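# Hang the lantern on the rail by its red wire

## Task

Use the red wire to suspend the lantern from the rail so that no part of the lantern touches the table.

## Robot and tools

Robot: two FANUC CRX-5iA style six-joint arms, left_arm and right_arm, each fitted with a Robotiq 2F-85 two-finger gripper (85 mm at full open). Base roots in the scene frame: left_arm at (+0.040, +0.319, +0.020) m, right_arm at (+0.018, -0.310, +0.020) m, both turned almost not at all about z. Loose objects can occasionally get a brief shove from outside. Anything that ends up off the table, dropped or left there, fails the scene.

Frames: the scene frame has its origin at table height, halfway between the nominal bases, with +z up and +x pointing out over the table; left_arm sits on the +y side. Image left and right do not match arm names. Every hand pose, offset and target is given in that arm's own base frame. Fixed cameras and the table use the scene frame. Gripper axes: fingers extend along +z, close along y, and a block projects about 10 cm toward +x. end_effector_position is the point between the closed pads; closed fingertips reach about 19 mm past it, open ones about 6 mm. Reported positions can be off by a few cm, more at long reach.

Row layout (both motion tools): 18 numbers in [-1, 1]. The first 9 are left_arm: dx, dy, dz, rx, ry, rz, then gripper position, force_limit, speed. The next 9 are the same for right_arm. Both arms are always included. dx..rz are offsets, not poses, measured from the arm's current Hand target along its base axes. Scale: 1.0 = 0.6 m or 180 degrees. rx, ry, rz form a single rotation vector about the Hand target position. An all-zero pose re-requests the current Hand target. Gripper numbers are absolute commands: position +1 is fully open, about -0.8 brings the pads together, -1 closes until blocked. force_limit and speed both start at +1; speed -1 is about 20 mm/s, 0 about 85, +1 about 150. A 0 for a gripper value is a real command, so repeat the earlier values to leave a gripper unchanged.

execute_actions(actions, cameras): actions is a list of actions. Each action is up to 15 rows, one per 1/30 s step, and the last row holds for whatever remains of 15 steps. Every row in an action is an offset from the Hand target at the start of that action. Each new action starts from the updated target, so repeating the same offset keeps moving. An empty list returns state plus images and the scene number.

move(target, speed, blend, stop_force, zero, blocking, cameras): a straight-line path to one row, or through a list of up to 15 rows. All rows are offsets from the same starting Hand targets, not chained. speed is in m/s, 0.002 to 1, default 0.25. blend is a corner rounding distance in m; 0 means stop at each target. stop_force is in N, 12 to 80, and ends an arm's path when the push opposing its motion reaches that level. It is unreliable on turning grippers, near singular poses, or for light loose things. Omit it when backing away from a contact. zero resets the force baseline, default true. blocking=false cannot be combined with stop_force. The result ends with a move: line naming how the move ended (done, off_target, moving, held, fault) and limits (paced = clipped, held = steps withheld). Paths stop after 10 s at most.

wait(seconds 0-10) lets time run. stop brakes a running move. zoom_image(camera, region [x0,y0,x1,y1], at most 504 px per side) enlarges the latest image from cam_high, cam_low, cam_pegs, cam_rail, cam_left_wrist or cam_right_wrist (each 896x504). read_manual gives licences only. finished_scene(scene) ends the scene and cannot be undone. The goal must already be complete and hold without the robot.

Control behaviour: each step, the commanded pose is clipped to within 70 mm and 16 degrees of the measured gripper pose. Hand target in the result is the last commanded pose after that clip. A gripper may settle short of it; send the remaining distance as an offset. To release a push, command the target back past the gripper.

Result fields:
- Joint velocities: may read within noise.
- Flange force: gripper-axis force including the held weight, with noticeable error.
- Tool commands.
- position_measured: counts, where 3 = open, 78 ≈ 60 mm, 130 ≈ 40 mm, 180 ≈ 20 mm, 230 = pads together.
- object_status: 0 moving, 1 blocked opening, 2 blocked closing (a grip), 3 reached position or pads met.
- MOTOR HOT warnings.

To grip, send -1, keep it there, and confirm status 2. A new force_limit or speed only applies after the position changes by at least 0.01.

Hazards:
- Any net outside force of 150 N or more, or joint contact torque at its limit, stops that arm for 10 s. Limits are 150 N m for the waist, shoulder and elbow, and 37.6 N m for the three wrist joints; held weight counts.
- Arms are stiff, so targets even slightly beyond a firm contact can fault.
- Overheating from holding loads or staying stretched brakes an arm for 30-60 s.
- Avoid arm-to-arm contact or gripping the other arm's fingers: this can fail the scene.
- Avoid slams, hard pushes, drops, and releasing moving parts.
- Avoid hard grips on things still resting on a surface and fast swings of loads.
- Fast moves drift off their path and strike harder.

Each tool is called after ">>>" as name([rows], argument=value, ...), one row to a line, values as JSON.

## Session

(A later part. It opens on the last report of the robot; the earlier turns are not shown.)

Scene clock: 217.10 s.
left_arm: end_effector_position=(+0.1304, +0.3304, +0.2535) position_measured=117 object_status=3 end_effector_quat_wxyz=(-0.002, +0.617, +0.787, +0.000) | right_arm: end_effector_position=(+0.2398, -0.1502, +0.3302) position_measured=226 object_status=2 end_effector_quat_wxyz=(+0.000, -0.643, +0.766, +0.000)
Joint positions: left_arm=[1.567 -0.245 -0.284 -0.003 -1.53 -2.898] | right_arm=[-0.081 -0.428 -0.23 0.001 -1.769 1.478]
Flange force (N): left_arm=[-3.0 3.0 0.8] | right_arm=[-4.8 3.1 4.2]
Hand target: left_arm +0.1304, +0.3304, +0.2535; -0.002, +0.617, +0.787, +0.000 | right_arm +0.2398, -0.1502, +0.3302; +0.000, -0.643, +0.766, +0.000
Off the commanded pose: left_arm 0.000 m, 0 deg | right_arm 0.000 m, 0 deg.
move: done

>>> move([
  [0,0,0,0,0,0,0.1,0.5,-1,0,0,0,0.2462,-0.0434,0,-1,0.6,-1],
  [0,0,0,0,0,0,0.1,0.5,-1,0,0,0,0.4924,-0.0868,0,-1,0.6,-1],
], blend=0.03, cameras=["cam_rail","cam_pegs"])

Scene clock: 224.47 s.
left_arm: end_effector_position=(+0.1304, +0.3304, +0.2535) position_measured=117 object_status=3 end_effector_quat_wxyz=(-0.002, +0.617, +0.787, +0.000) | right_arm: end_effector_position=(+0.2398, -0.1502, +0.3302) position_measured=226 object_status=2 end_effector_quat_wxyz=(+0.541, -0.455, +0.542, +0.454)
Joint positions: left_arm=[1.567 -0.245 -0.284 -0.003 -1.53 -2.898] | right_arm=[-1.088 0.296 -0.016 -1.192 -2.424 2.057]
Flange force (N): left_arm=[-2.4 2.8 0.8] | right_arm=[6.5 -1.1 -0.4]
Hand target: left_arm +0.1304, +0.3304, +0.2535; -0.002, +0.617, +0.787, +0.000 | right_arm +0.2398, -0.1502, +0.3302; +0.541, -0.455, +0.542, +0.454
Off the commanded pose: left_arm 0.000 m, 0 deg | right_arm 0.000 m, 0 deg.
move: done
Images, in order (width x height): cam_pegs 896x504, cam_rail 896x504.

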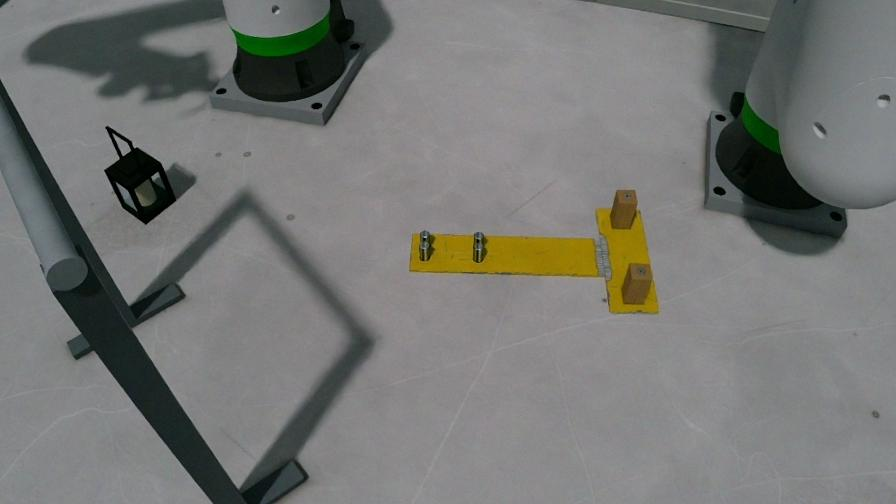

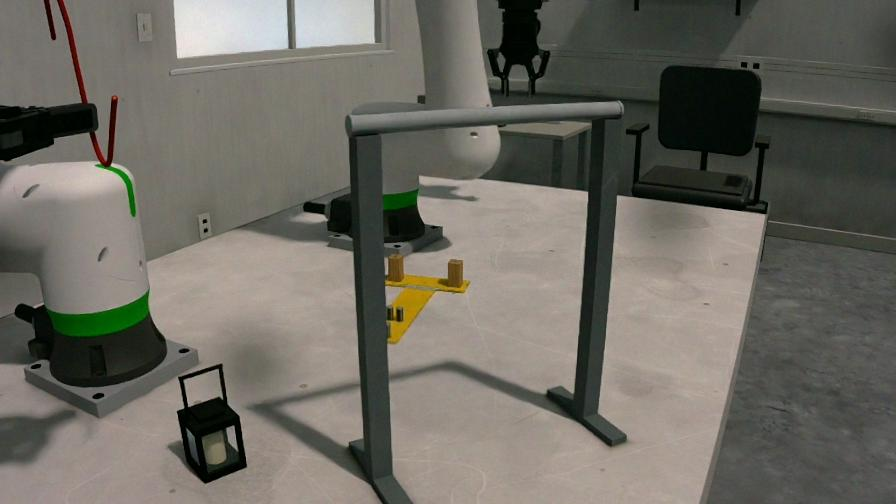

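>>> move([
  [0,0,0,0,0,0,0.1,0.5,-1,-0.0840,0.071,-0.0667,0.0347,0.197,0,-1,0.6,-1],
  [0,0,0,0,0,0,0.1,0.5,-1,-0.168,0.142,-0.1333,0.0347,0.197,0,-1,0.6,-1],
], blend=0.03, cameras=["cam_rail","cam_pegs"])

>>> zoom_image(camera="cam_rail", region=[0, 50, 400, 504])

Scene clock: 227.90 s.
left_arm: end_effector_position=(+0.1304, +0.3304, +0.2535) position_measured=117 object_status=3 end_effector_quat_wxyz=(-0.002, +0.617, +0.787, +0.000) | right_arm: end_effector_position=(+0.1390, -0.0650, +0.2502) position_measured=226 object_status=2 end_effector_quat_wxyz=(+0.374, -0.265, +0.656, +0.600)
Joint positions: left_arm=[1.567 -0.245 -0.284 -0.003 -1.53 -2.898] | right_arm=[-1.127 0.212 -0.424 -0.875 -2.286 1.847]
Flange force (N): left_arm=[-2.6 2.8 0.6] | right_arm=[4.4 -2.7 1.4]
Hand target: left_arm +0.1304, +0.3304, +0.2535; -0.002, +0.617, +0.787, +0.000 | right_arm +0.1390, -0.0650, +0.2502; +0.374, -0.265, +0.656, +0.600
Off the commanded pose: left_arm 0.000 m, 0 deg | right_arm 0.000 m, 0 deg.
move: done
Images, in order (width x height): cam_pegs 896x504, cam_rail 896x504.

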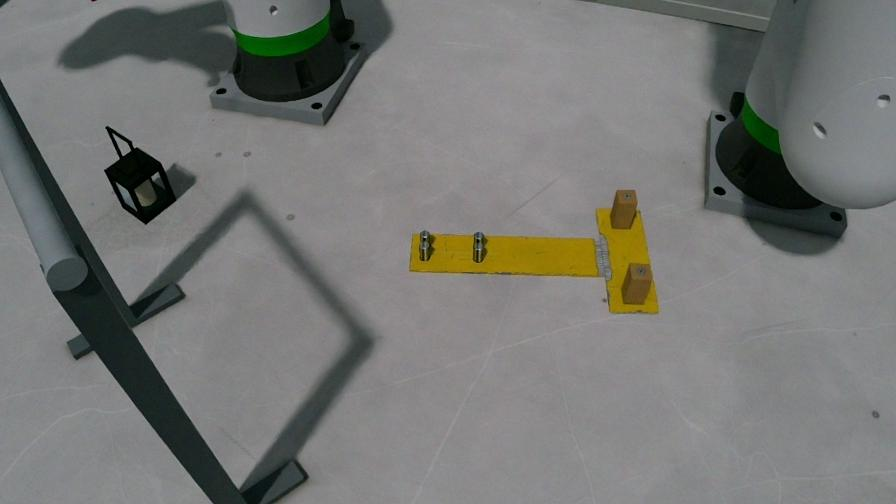

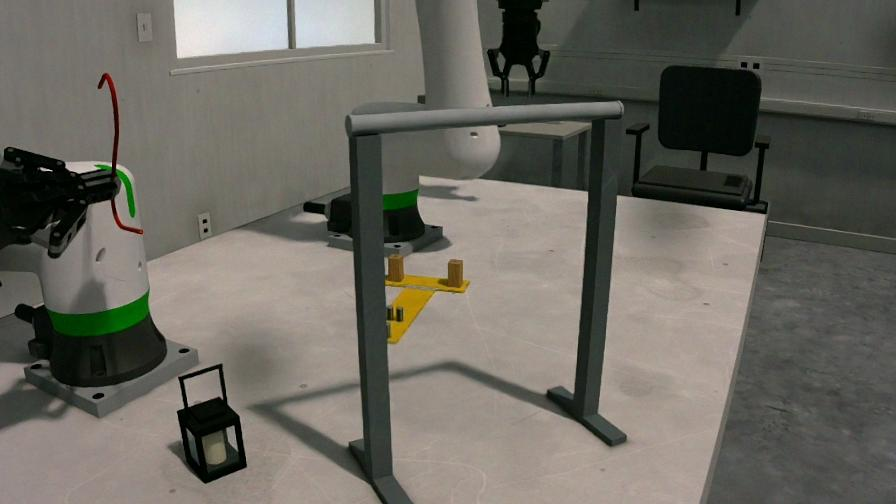

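Scaled by 1.110.

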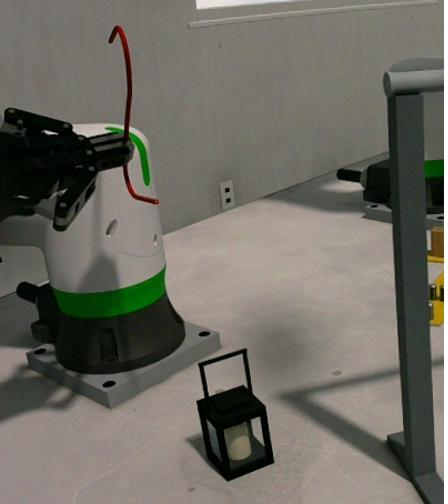

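>>> move(target=[0,0,0,0,0,0,0.1,0.5,-1,0,0,-0.2,0,0,0,-1,0.6,-1], speed=0.15, cameras=["cam_rail","cam_pegs"])

>>> zoom_image(camera="cam_rail", region=[0, 200, 300, 504])

>>> zoom_image(camera="cam_pegs", region=[50, 0, 350, 240])

Scene clock: 230.30 s.
left_arm: end_effector_position=(+0.1304, +0.3304, +0.2535) position_measured=117 object_status=3 end_effector_quat_wxyz=(-0.002, +0.617, +0.787, +0.000) | right_arm: end_effector_position=(+0.1390, -0.0650, +0.1302) position_measured=226 object_status=2 end_effector_quat_wxyz=(+0.374, -0.265, +0.656, +0.600)
Joint positions: left_arm=[1.567 -0.245 -0.284 -0.003 -1.53 -2.898] | right_arm=[-1.093 0.532 -0.46 -0.739 -2.02 2.136]
Flange force (N): left_arm=[-2.8 2.8 0.9] | right_arm=[4.9 -3.9 0.6]
Hand target: left_arm +0.1304, +0.3304, +0.2535; -0.002, +0.617, +0.787, +0.000 | right_arm +0.1390, -0.0650, +0.1302; +0.374, -0.265, +0.656, +0.600
Off the commanded pose: left_arm 0.000 m, 0 deg | right_arm 0.000 m, 0 deg.
move: done
Images, in order (width x height): cam_pegs 896x504, cam_rail 896x504.

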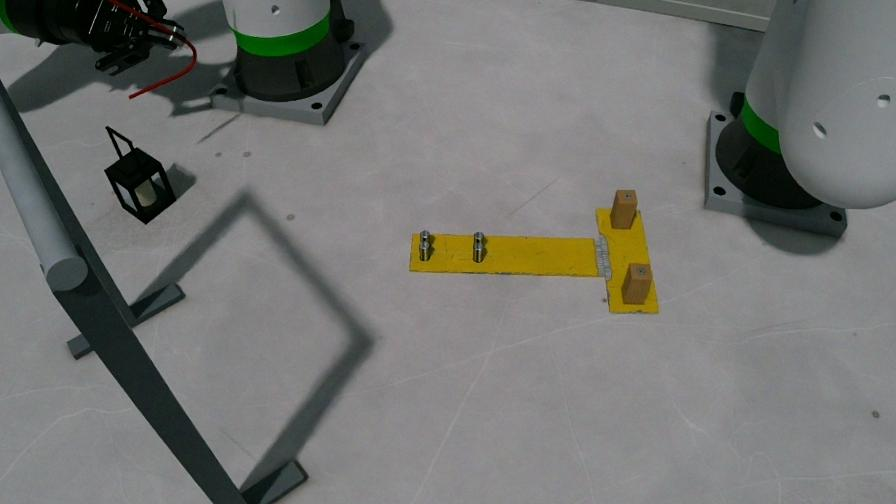

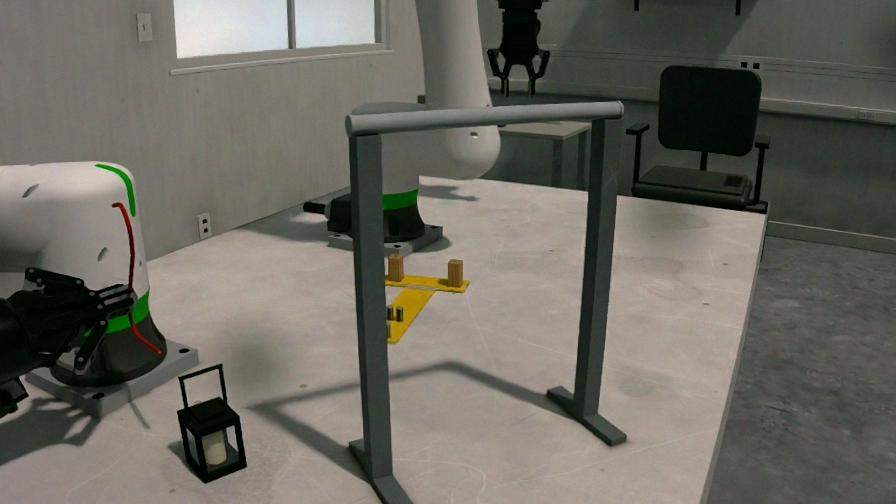

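Scaled by 1.658.

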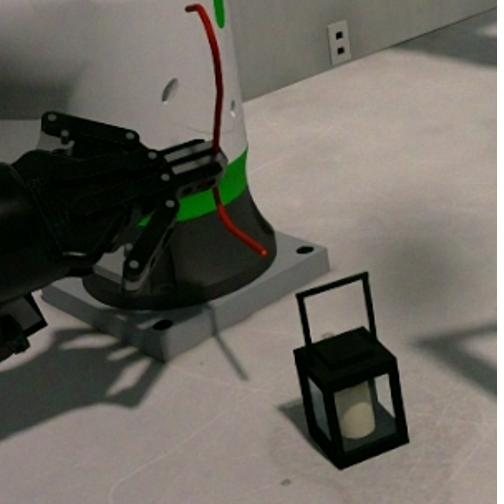

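Scaled by 1.680.

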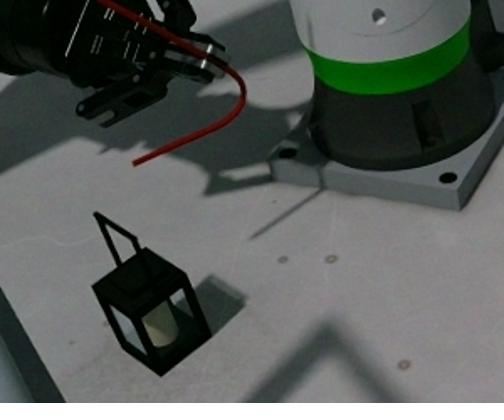

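>>> move(target=[0,0,0,0,0,0,0.1,0.5,-1,0.0333,0.0167,-0.0367,0,0,0,-1,0.6,-1], speed=0.1, cameras=["all"])

>>> zoom_image(camera="cam_rail", region=[60, 260, 280, 504])

>>> zoom_image(camera="cam_pegs", region=[70, 20, 250, 230])

Scene clock: 236.83 s.
left_arm: end_effector_position=(+0.1304, +0.3304, +0.2535) position_measured=117 object_status=3 end_effector_quat_wxyz=(-0.002, +0.617, +0.787, +0.000) | right_arm: end_effector_position=(+0.1590, -0.0550, +0.1082) position_measured=226 object_status=2 end_effector_quat_wxyz=(+0.374, -0.265, +0.656, +0.600)
Joint positions: left_arm=[1.567 -0.245 -0.284 -0.003 -1.53 -2.898] | right_arm=[-1.041 0.59 -0.453 -0.776 -1.964 2.152]
Flange force (N): left_arm=[-2.2 3.3 0.4] | right_arm=[5.0 -4.1 0.8]
Hand target: left_arm +0.1304, +0.3304, +0.2535; -0.002, +0.617, +0.787, +0.000 | right_arm +0.1590, -0.0550, +0.1082; +0.374, -0.265, +0.656, +0.600
Off the commanded pose: left_arm 0.000 m, 0 deg | right_arm 0.000 m, 0 deg.
move: done

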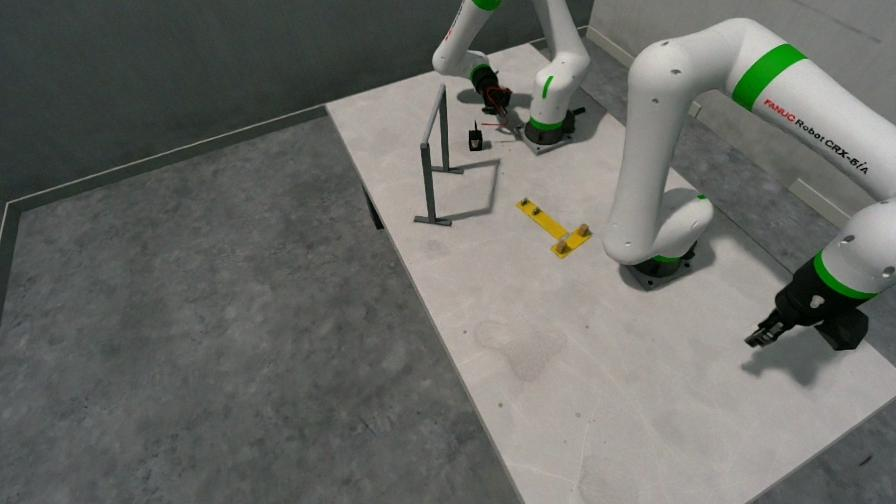

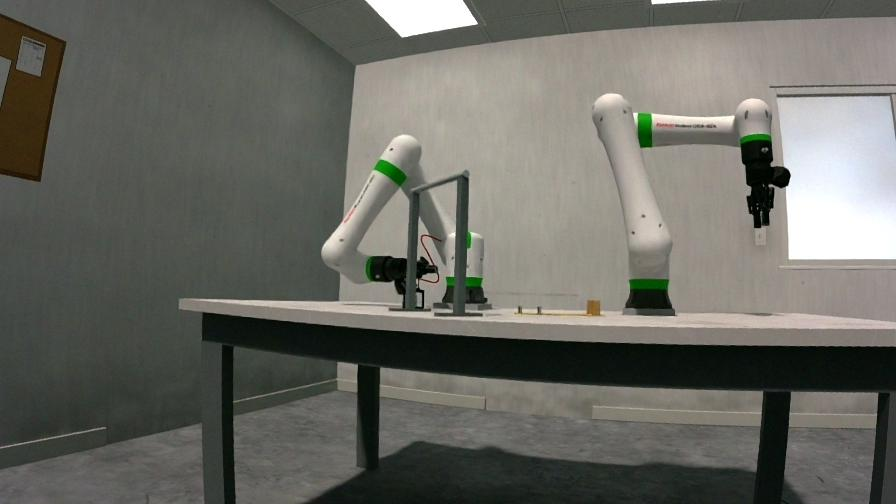

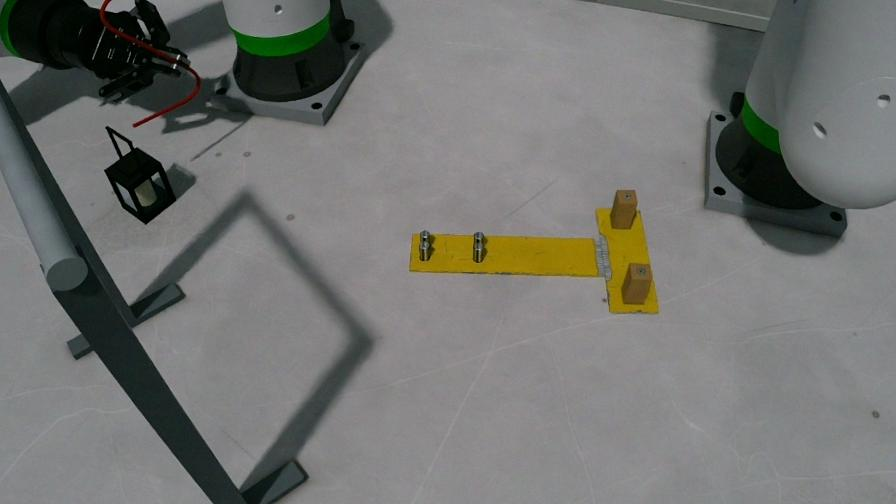

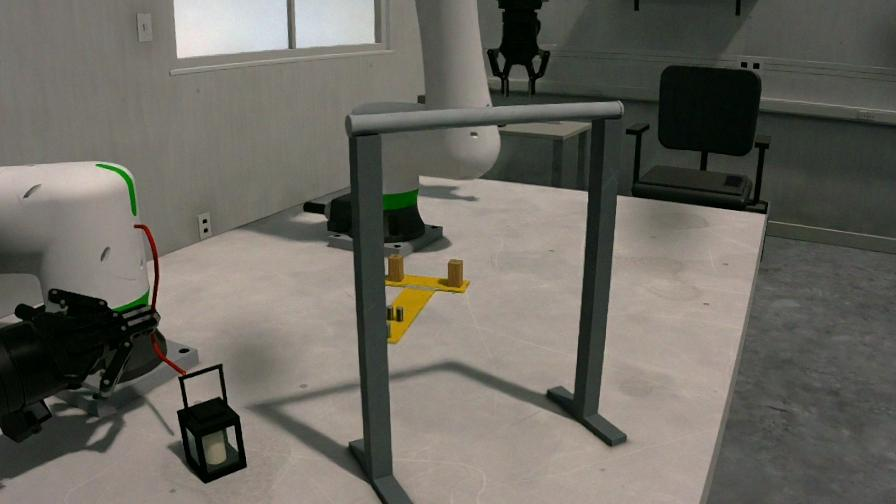

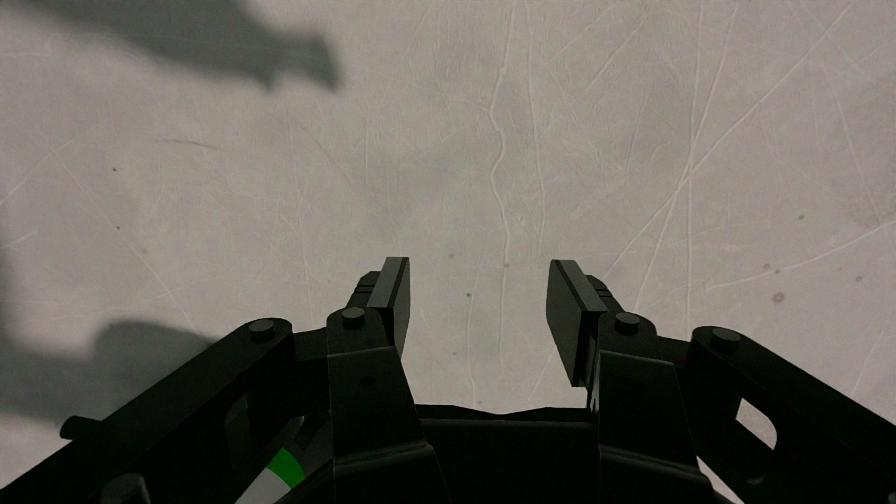

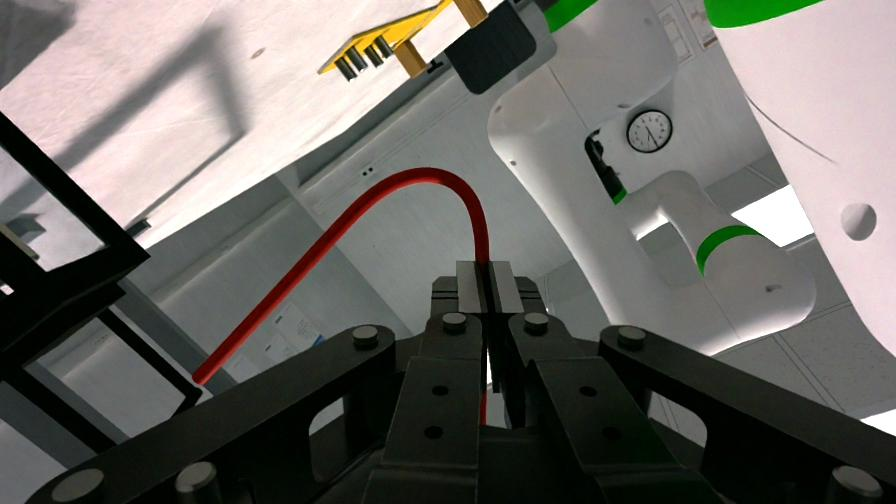

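Scaled by 2.066.

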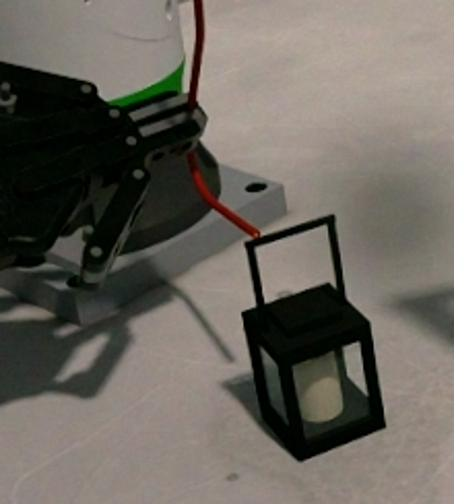

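Scaled by 2.400.

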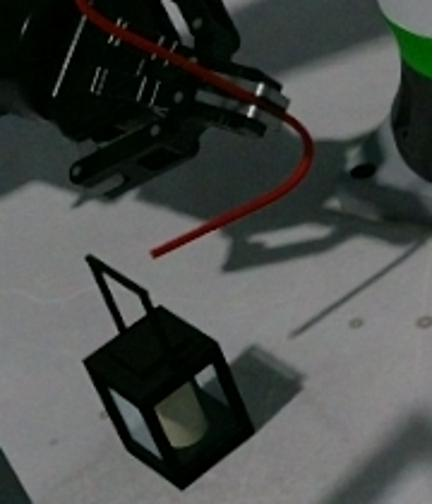

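>>> move([
  [0,0,0,0,0,0,0.1,0.5,-1,0,0.012,-0.022,0,0,0,-1,0.6,-1],
  [0,0,0,0,0,0,0.1,0.5,-1,0.05,0.005,-0.022,0,0,0,-1,0.6,-1],
], speed=0.06, cameras=["cam_rail","cam_pegs","cam_low"])

>>> zoom_image(camera="cam_rail", region=[60, 260, 280, 504])

>>> zoom_image(camera="cam_pegs", region=[70, 20, 250, 230])

>>> zoom_image(camera="cam_low", region=[340, 220, 500, 330])

Scene clock: 240.50 s.
left_arm: end_effector_position=(+0.1304, +0.3304, +0.2535) position_measured=117 object_status=3 end_effector_quat_wxyz=(-0.002, +0.617, +0.787, +0.000) | right_arm: end_effector_position=(+0.1890, -0.0520, +0.0950) position_measured=226 object_status=2 end_effector_quat_wxyz=(+0.374, -0.265, +0.656, +0.600)
Joint positions: left_arm=[1.567 -0.245 -0.284 -0.003 -1.53 -2.898] | right_arm=[-0.982 0.632 -0.415 -0.834 -1.94 2.134]
Flange force (N): left_arm=[-2.8 2.5 0.8] | right_arm=[5.2 -4.6 0.5]
Hand target: left_arm +0.1304, +0.3304, +0.2535; -0.002, +0.617, +0.787, +0.000 | right_arm +0.1890, -0.0520, +0.0950; +0.374, -0.265, +0.656, +0.600
Off the commanded pose: left_arm 0.000 m, 0 deg | right_arm 0.000 m, 0 deg.
move: done
Images, in order (width x height): cam_low 896x504, cam_pegs 896x504, cam_rail 896x504.

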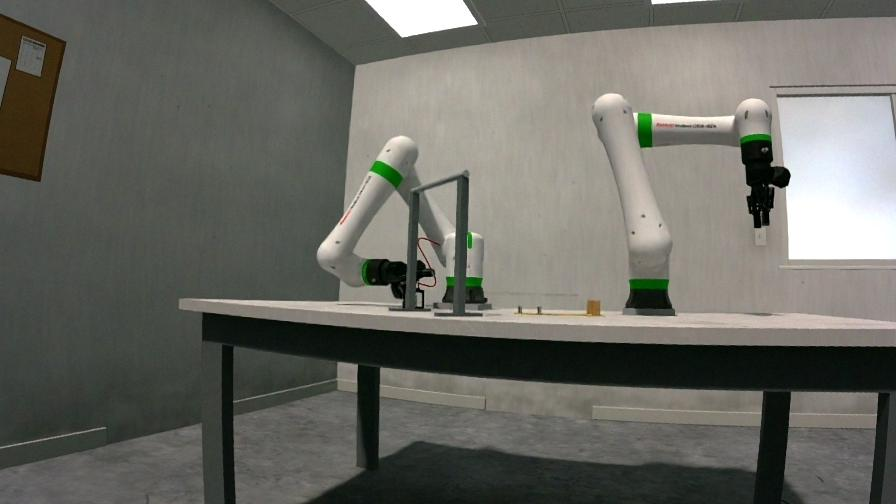

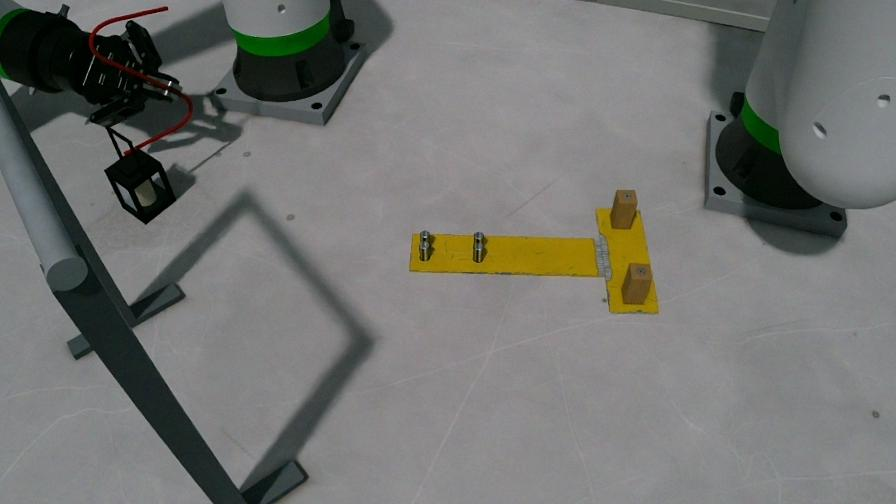

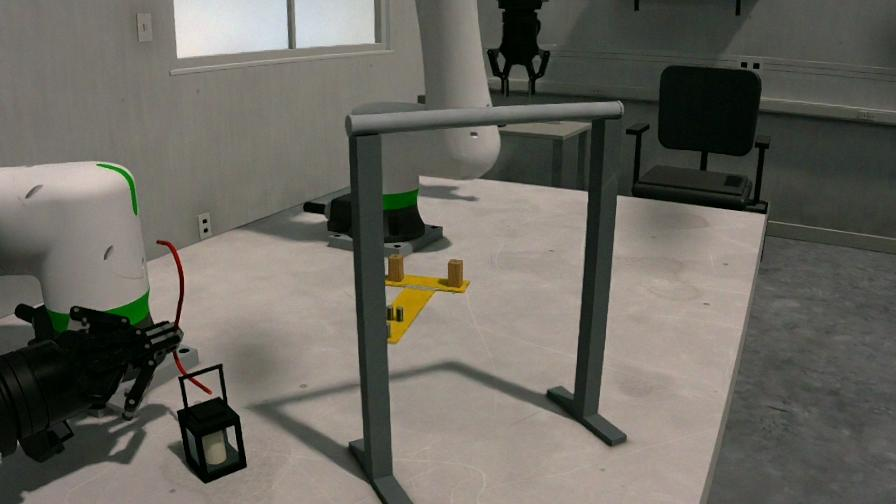

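Scaled by 2.066.

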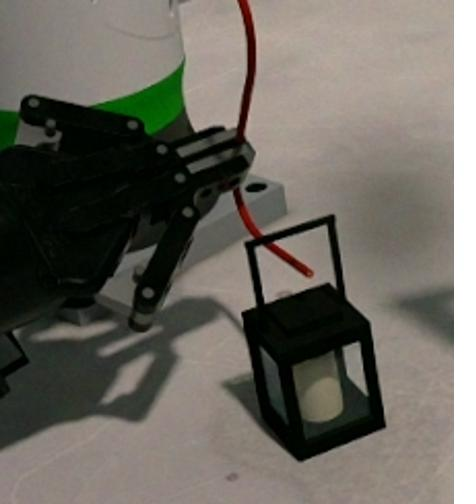

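Scaled by 2.400.

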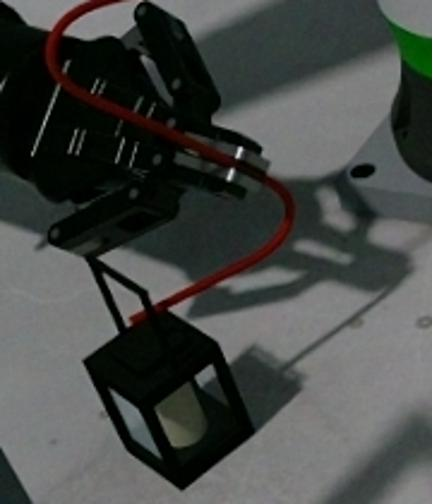

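Scaled by 3.150.

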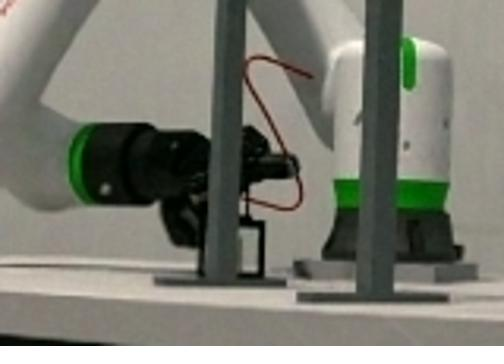

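>>> move(target=[0,0,0,0,0,0,0.1,0.5,-1,0.083,-0.023,0.01,0,0,0,-1,0.6,-1], speed=0.05, cameras=["cam_rail","cam_pegs"])

>>> zoom_image(camera="cam_rail", region=[60, 260, 280, 504])

>>> zoom_image(camera="cam_pegs", region=[70, 20, 250, 230])

Scene clock: 245.90 s.
left_arm: end_effector_position=(+0.1304, +0.3304, +0.2535) position_measured=117 object_status=3 end_effector_quat_wxyz=(-0.002, +0.617, +0.787, +0.000) | right_arm: end_effector_position=(+0.2388, -0.0658, +0.1010) position_measured=226 object_status=2 end_effector_quat_wxyz=(+0.374, -0.265, +0.656, +0.600)
Joint positions: left_arm=[1.567 -0.245 -0.284 -0.003 -1.53 -2.898] | right_arm=[-0.922 0.645 -0.313 -0.922 -1.972 2.037]
Flange force (N): left_arm=[-2.6 2.8 0.6] | right_arm=[5.5 -4.3 0.4]
Hand target: left_arm +0.1304, +0.3304, +0.2535; -0.002, +0.617, +0.787, +0.000 | right_arm +0.2388, -0.0658, +0.1010; +0.374, -0.265, +0.656, +0.600
Off the commanded pose: left_arm 0.000 m, 0 deg | right_arm 0.000 m, 0 deg.
move: done
Images, in order (width x height): cam_pegs 896x504, cam_rail 896x504.

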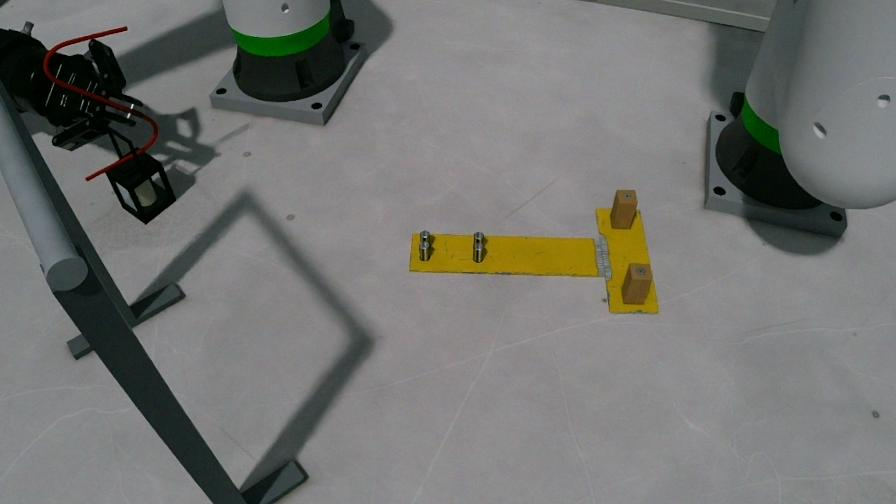

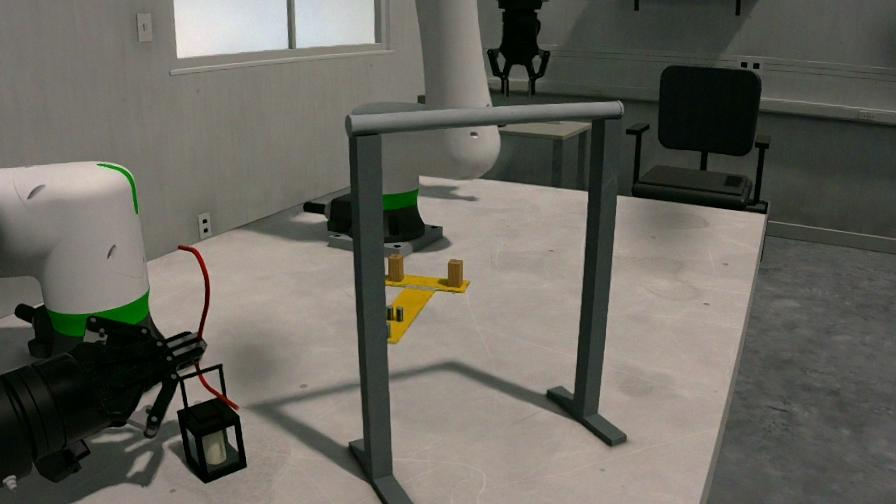

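Scaled by 2.066.

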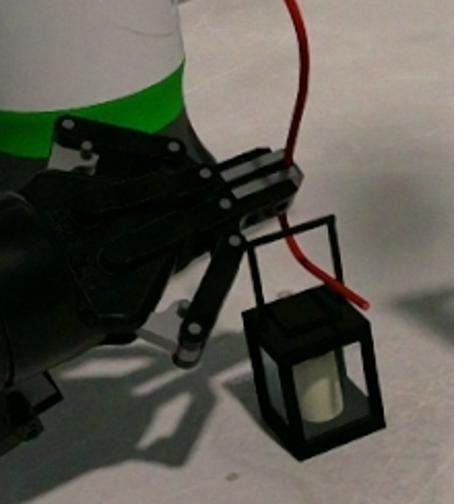

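Scaled by 2.400.

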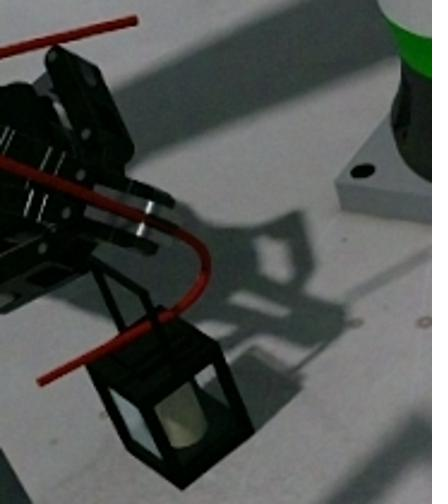

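>>> move([
  [0,0,0,0,0,0,0.1,0.5,-1,0.004,-0.001,0.013,0,0,0,-1,0.6,-1],
  [0,0,0,0,0,0,0.1,0.5,-1,0.033,-0.009,0.023,0,0,0,-1,0.6,-1],
], speed=0.05, blend=0.003, cameras=["cam_rail","cam_pegs","cam_low"])

>>> zoom_image(camera="cam_rail", region=[110, 300, 270, 490])

>>> zoom_image(camera="cam_pegs", region=[50, 40, 230, 240])

>>> zoom_image(camera="cam_low", region=[380, 220, 500, 320])

Scene clock: 249.77 s.
left_arm: end_effector_position=(+0.1304, +0.3304, +0.2535) position_measured=117 object_status=3 end_effector_quat_wxyz=(-0.002, +0.617, +0.787, +0.000) | right_arm: end_effector_position=(+0.2586, -0.0712, +0.1148) position_measured=226 object_status=2 end_effector_quat_wxyz=(+0.374, -0.265, +0.656, +0.600)
Joint positions: left_arm=[1.567 -0.245 -0.284 -0.003 -1.53 -2.898] | right_arm=[-0.902 0.624 -0.274 -0.962 -1.998 1.977]
Flange force (N): left_arm=[-2.6 2.6 0.8] | right_arm=[4.8 -4.1 0.6]
Hand target: left_arm +0.1304, +0.3304, +0.2535; -0.002, +0.617, +0.787, +0.000 | right_arm +0.2586, -0.0712, +0.1148; +0.374, -0.265, +0.656, +0.600
Off the commanded pose: left_arm 0.000 m, 0 deg | right_arm 0.000 m, 0 deg.
move: done
Images, in order (width x height): cam_low 896x504, cam_pegs 896x504, cam_rail 896x504.

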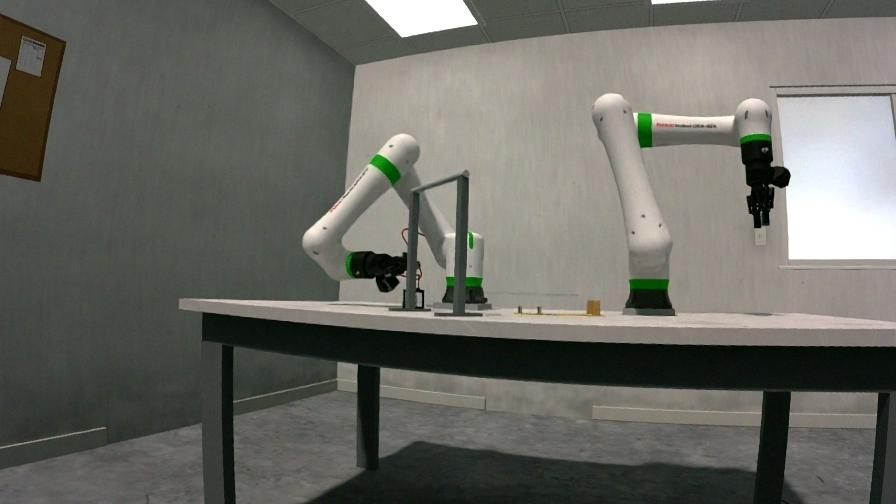

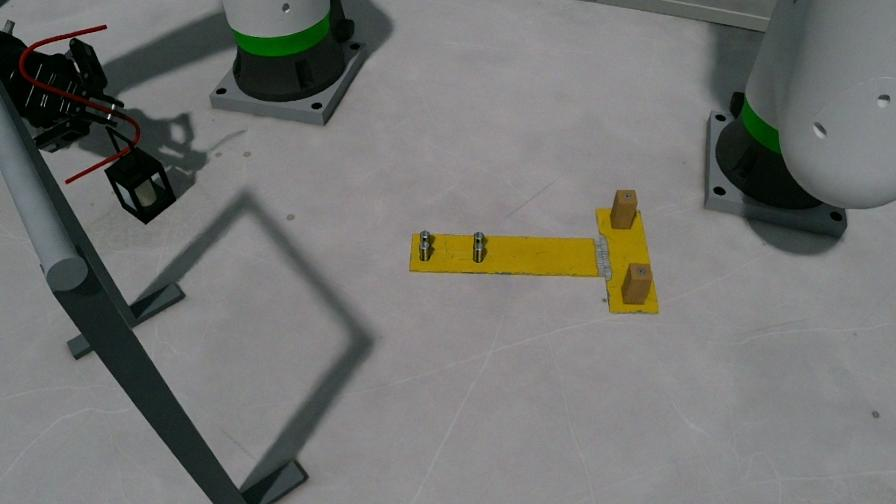

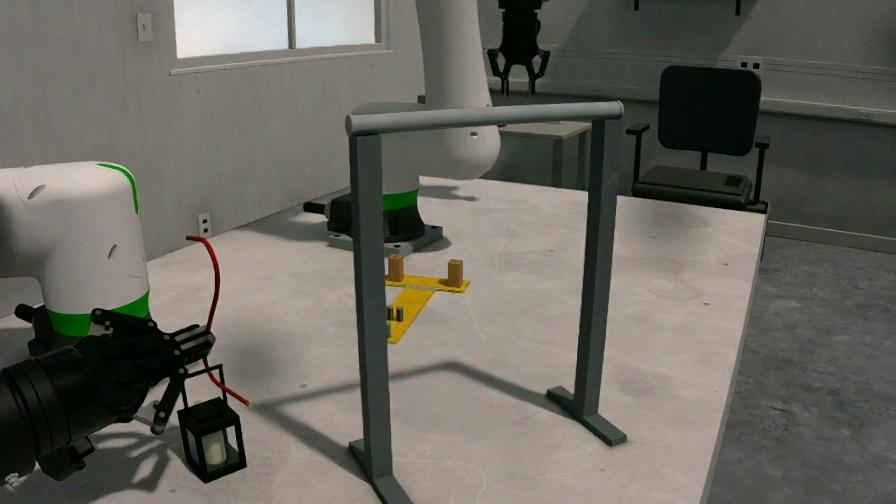

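Scaled by 2.653.

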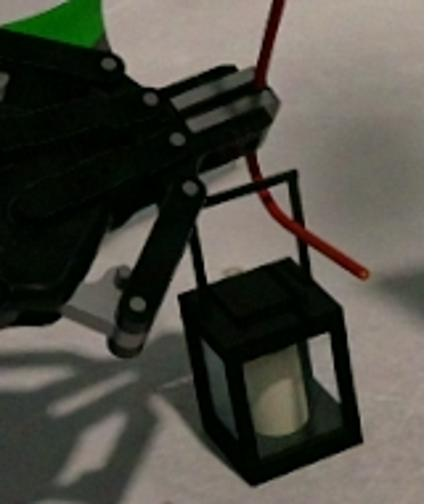

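Scaled by 2.520.

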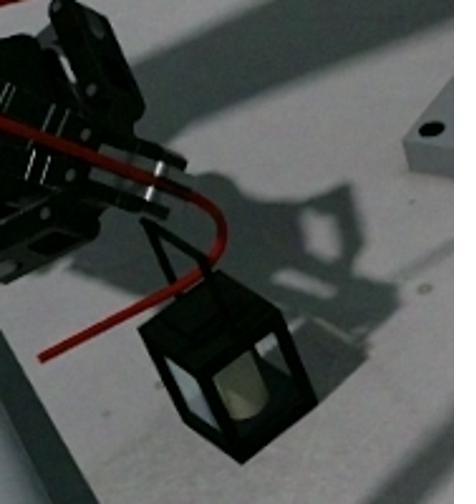

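Scaled by 4.200.

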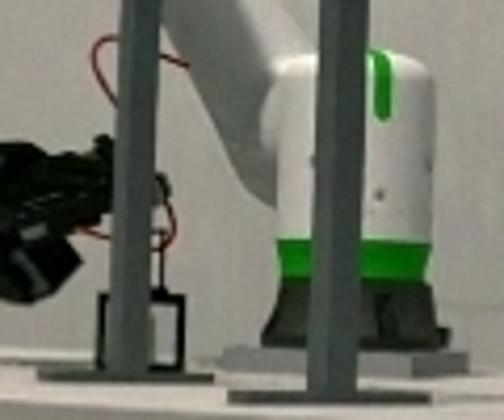

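>>> move([
  [0,0,0,0,0,0,0.1,0.5,-1,0,0,0.0267,0,0,0,-1,0.6,-1],
  [0,0,0,0,0,0,0.1,0.5,-1,-0.003,-0.022,0.0283,0,0,0,-1,0.6,-1],
], speed=0.04, cameras=["cam_rail","cam_pegs"])

>>> zoom_image(camera="cam_rail", region=[110, 300, 270, 490])

>>> zoom_image(camera="cam_pegs", region=[50, 40, 230, 240])

Scene clock: 253.20 s.
left_arm: end_effector_position=(+0.1304, +0.3304, +0.2535) position_measured=117 object_status=3 end_effector_quat_wxyz=(-0.002, +0.617, +0.787, +0.000) | right_arm: end_effector_position=(+0.2568, -0.0844, +0.1318) position_measured=226 object_status=2 end_effector_quat_wxyz=(+0.374, -0.265, +0.656, +0.600)
Joint positions: left_arm=[1.567 -0.245 -0.284 -0.003 -1.53 -2.898] | right_arm=[-0.924 0.595 -0.251 -0.961 -2.039 1.938]
Flange force (N): left_arm=[-2.5 2.9 0.9] | right_arm=[6.9 -5.6 0.8]
Hand target: left_arm +0.1304, +0.3304, +0.2535; -0.002, +0.617, +0.787, +0.000 | right_arm +0.2568, -0.0844, +0.1318; +0.374, -0.265, +0.656, +0.600
Off the commanded pose: left_arm 0.000 m, 0 deg | right_arm 0.000 m, 0 deg.
move: done
Images, in order (width x height): cam_pegs 896x504, cam_rail 896x504.

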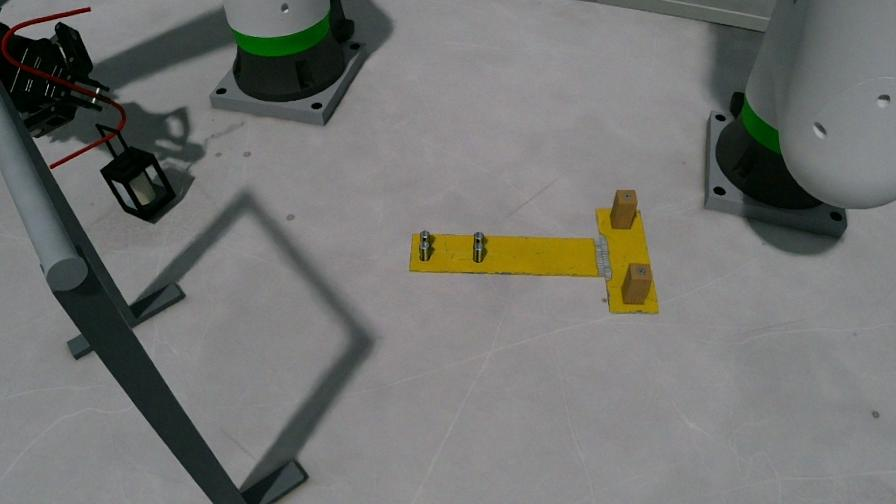

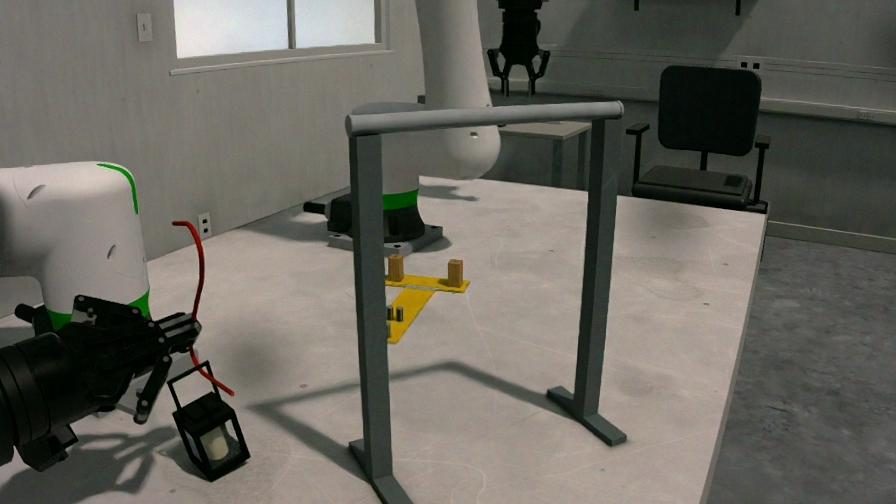

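Scaled by 2.653.

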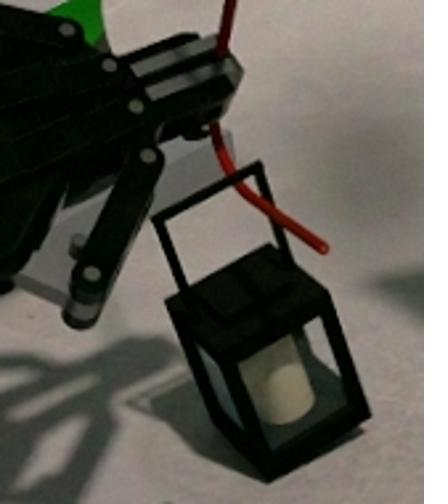

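Scaled by 2.520.

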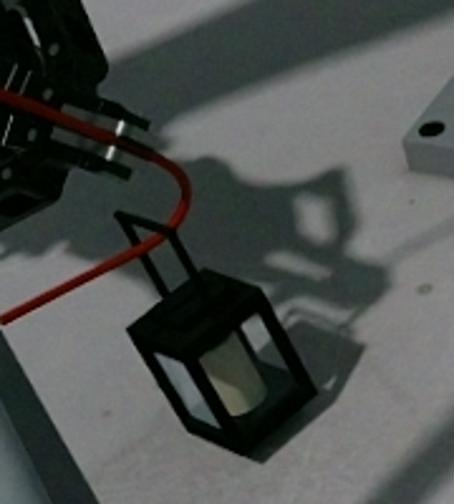

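>>> zoom_image(camera="cam_rail", region=[160, 340, 240, 410])

>>> zoom_image(camera="cam_pegs", region=[80, 80, 160, 160])

Scaled by 6.300.

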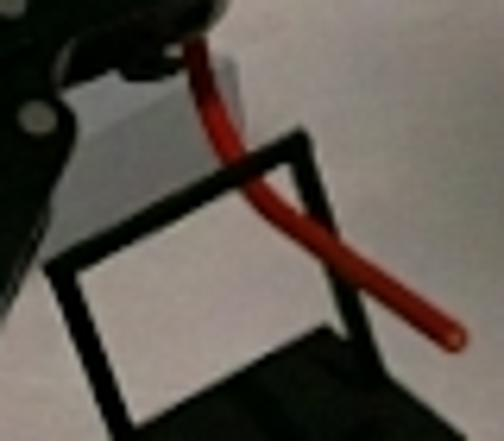

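Scaled by 6.300.

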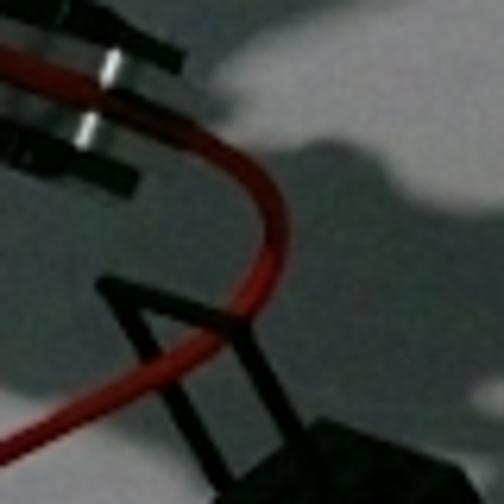

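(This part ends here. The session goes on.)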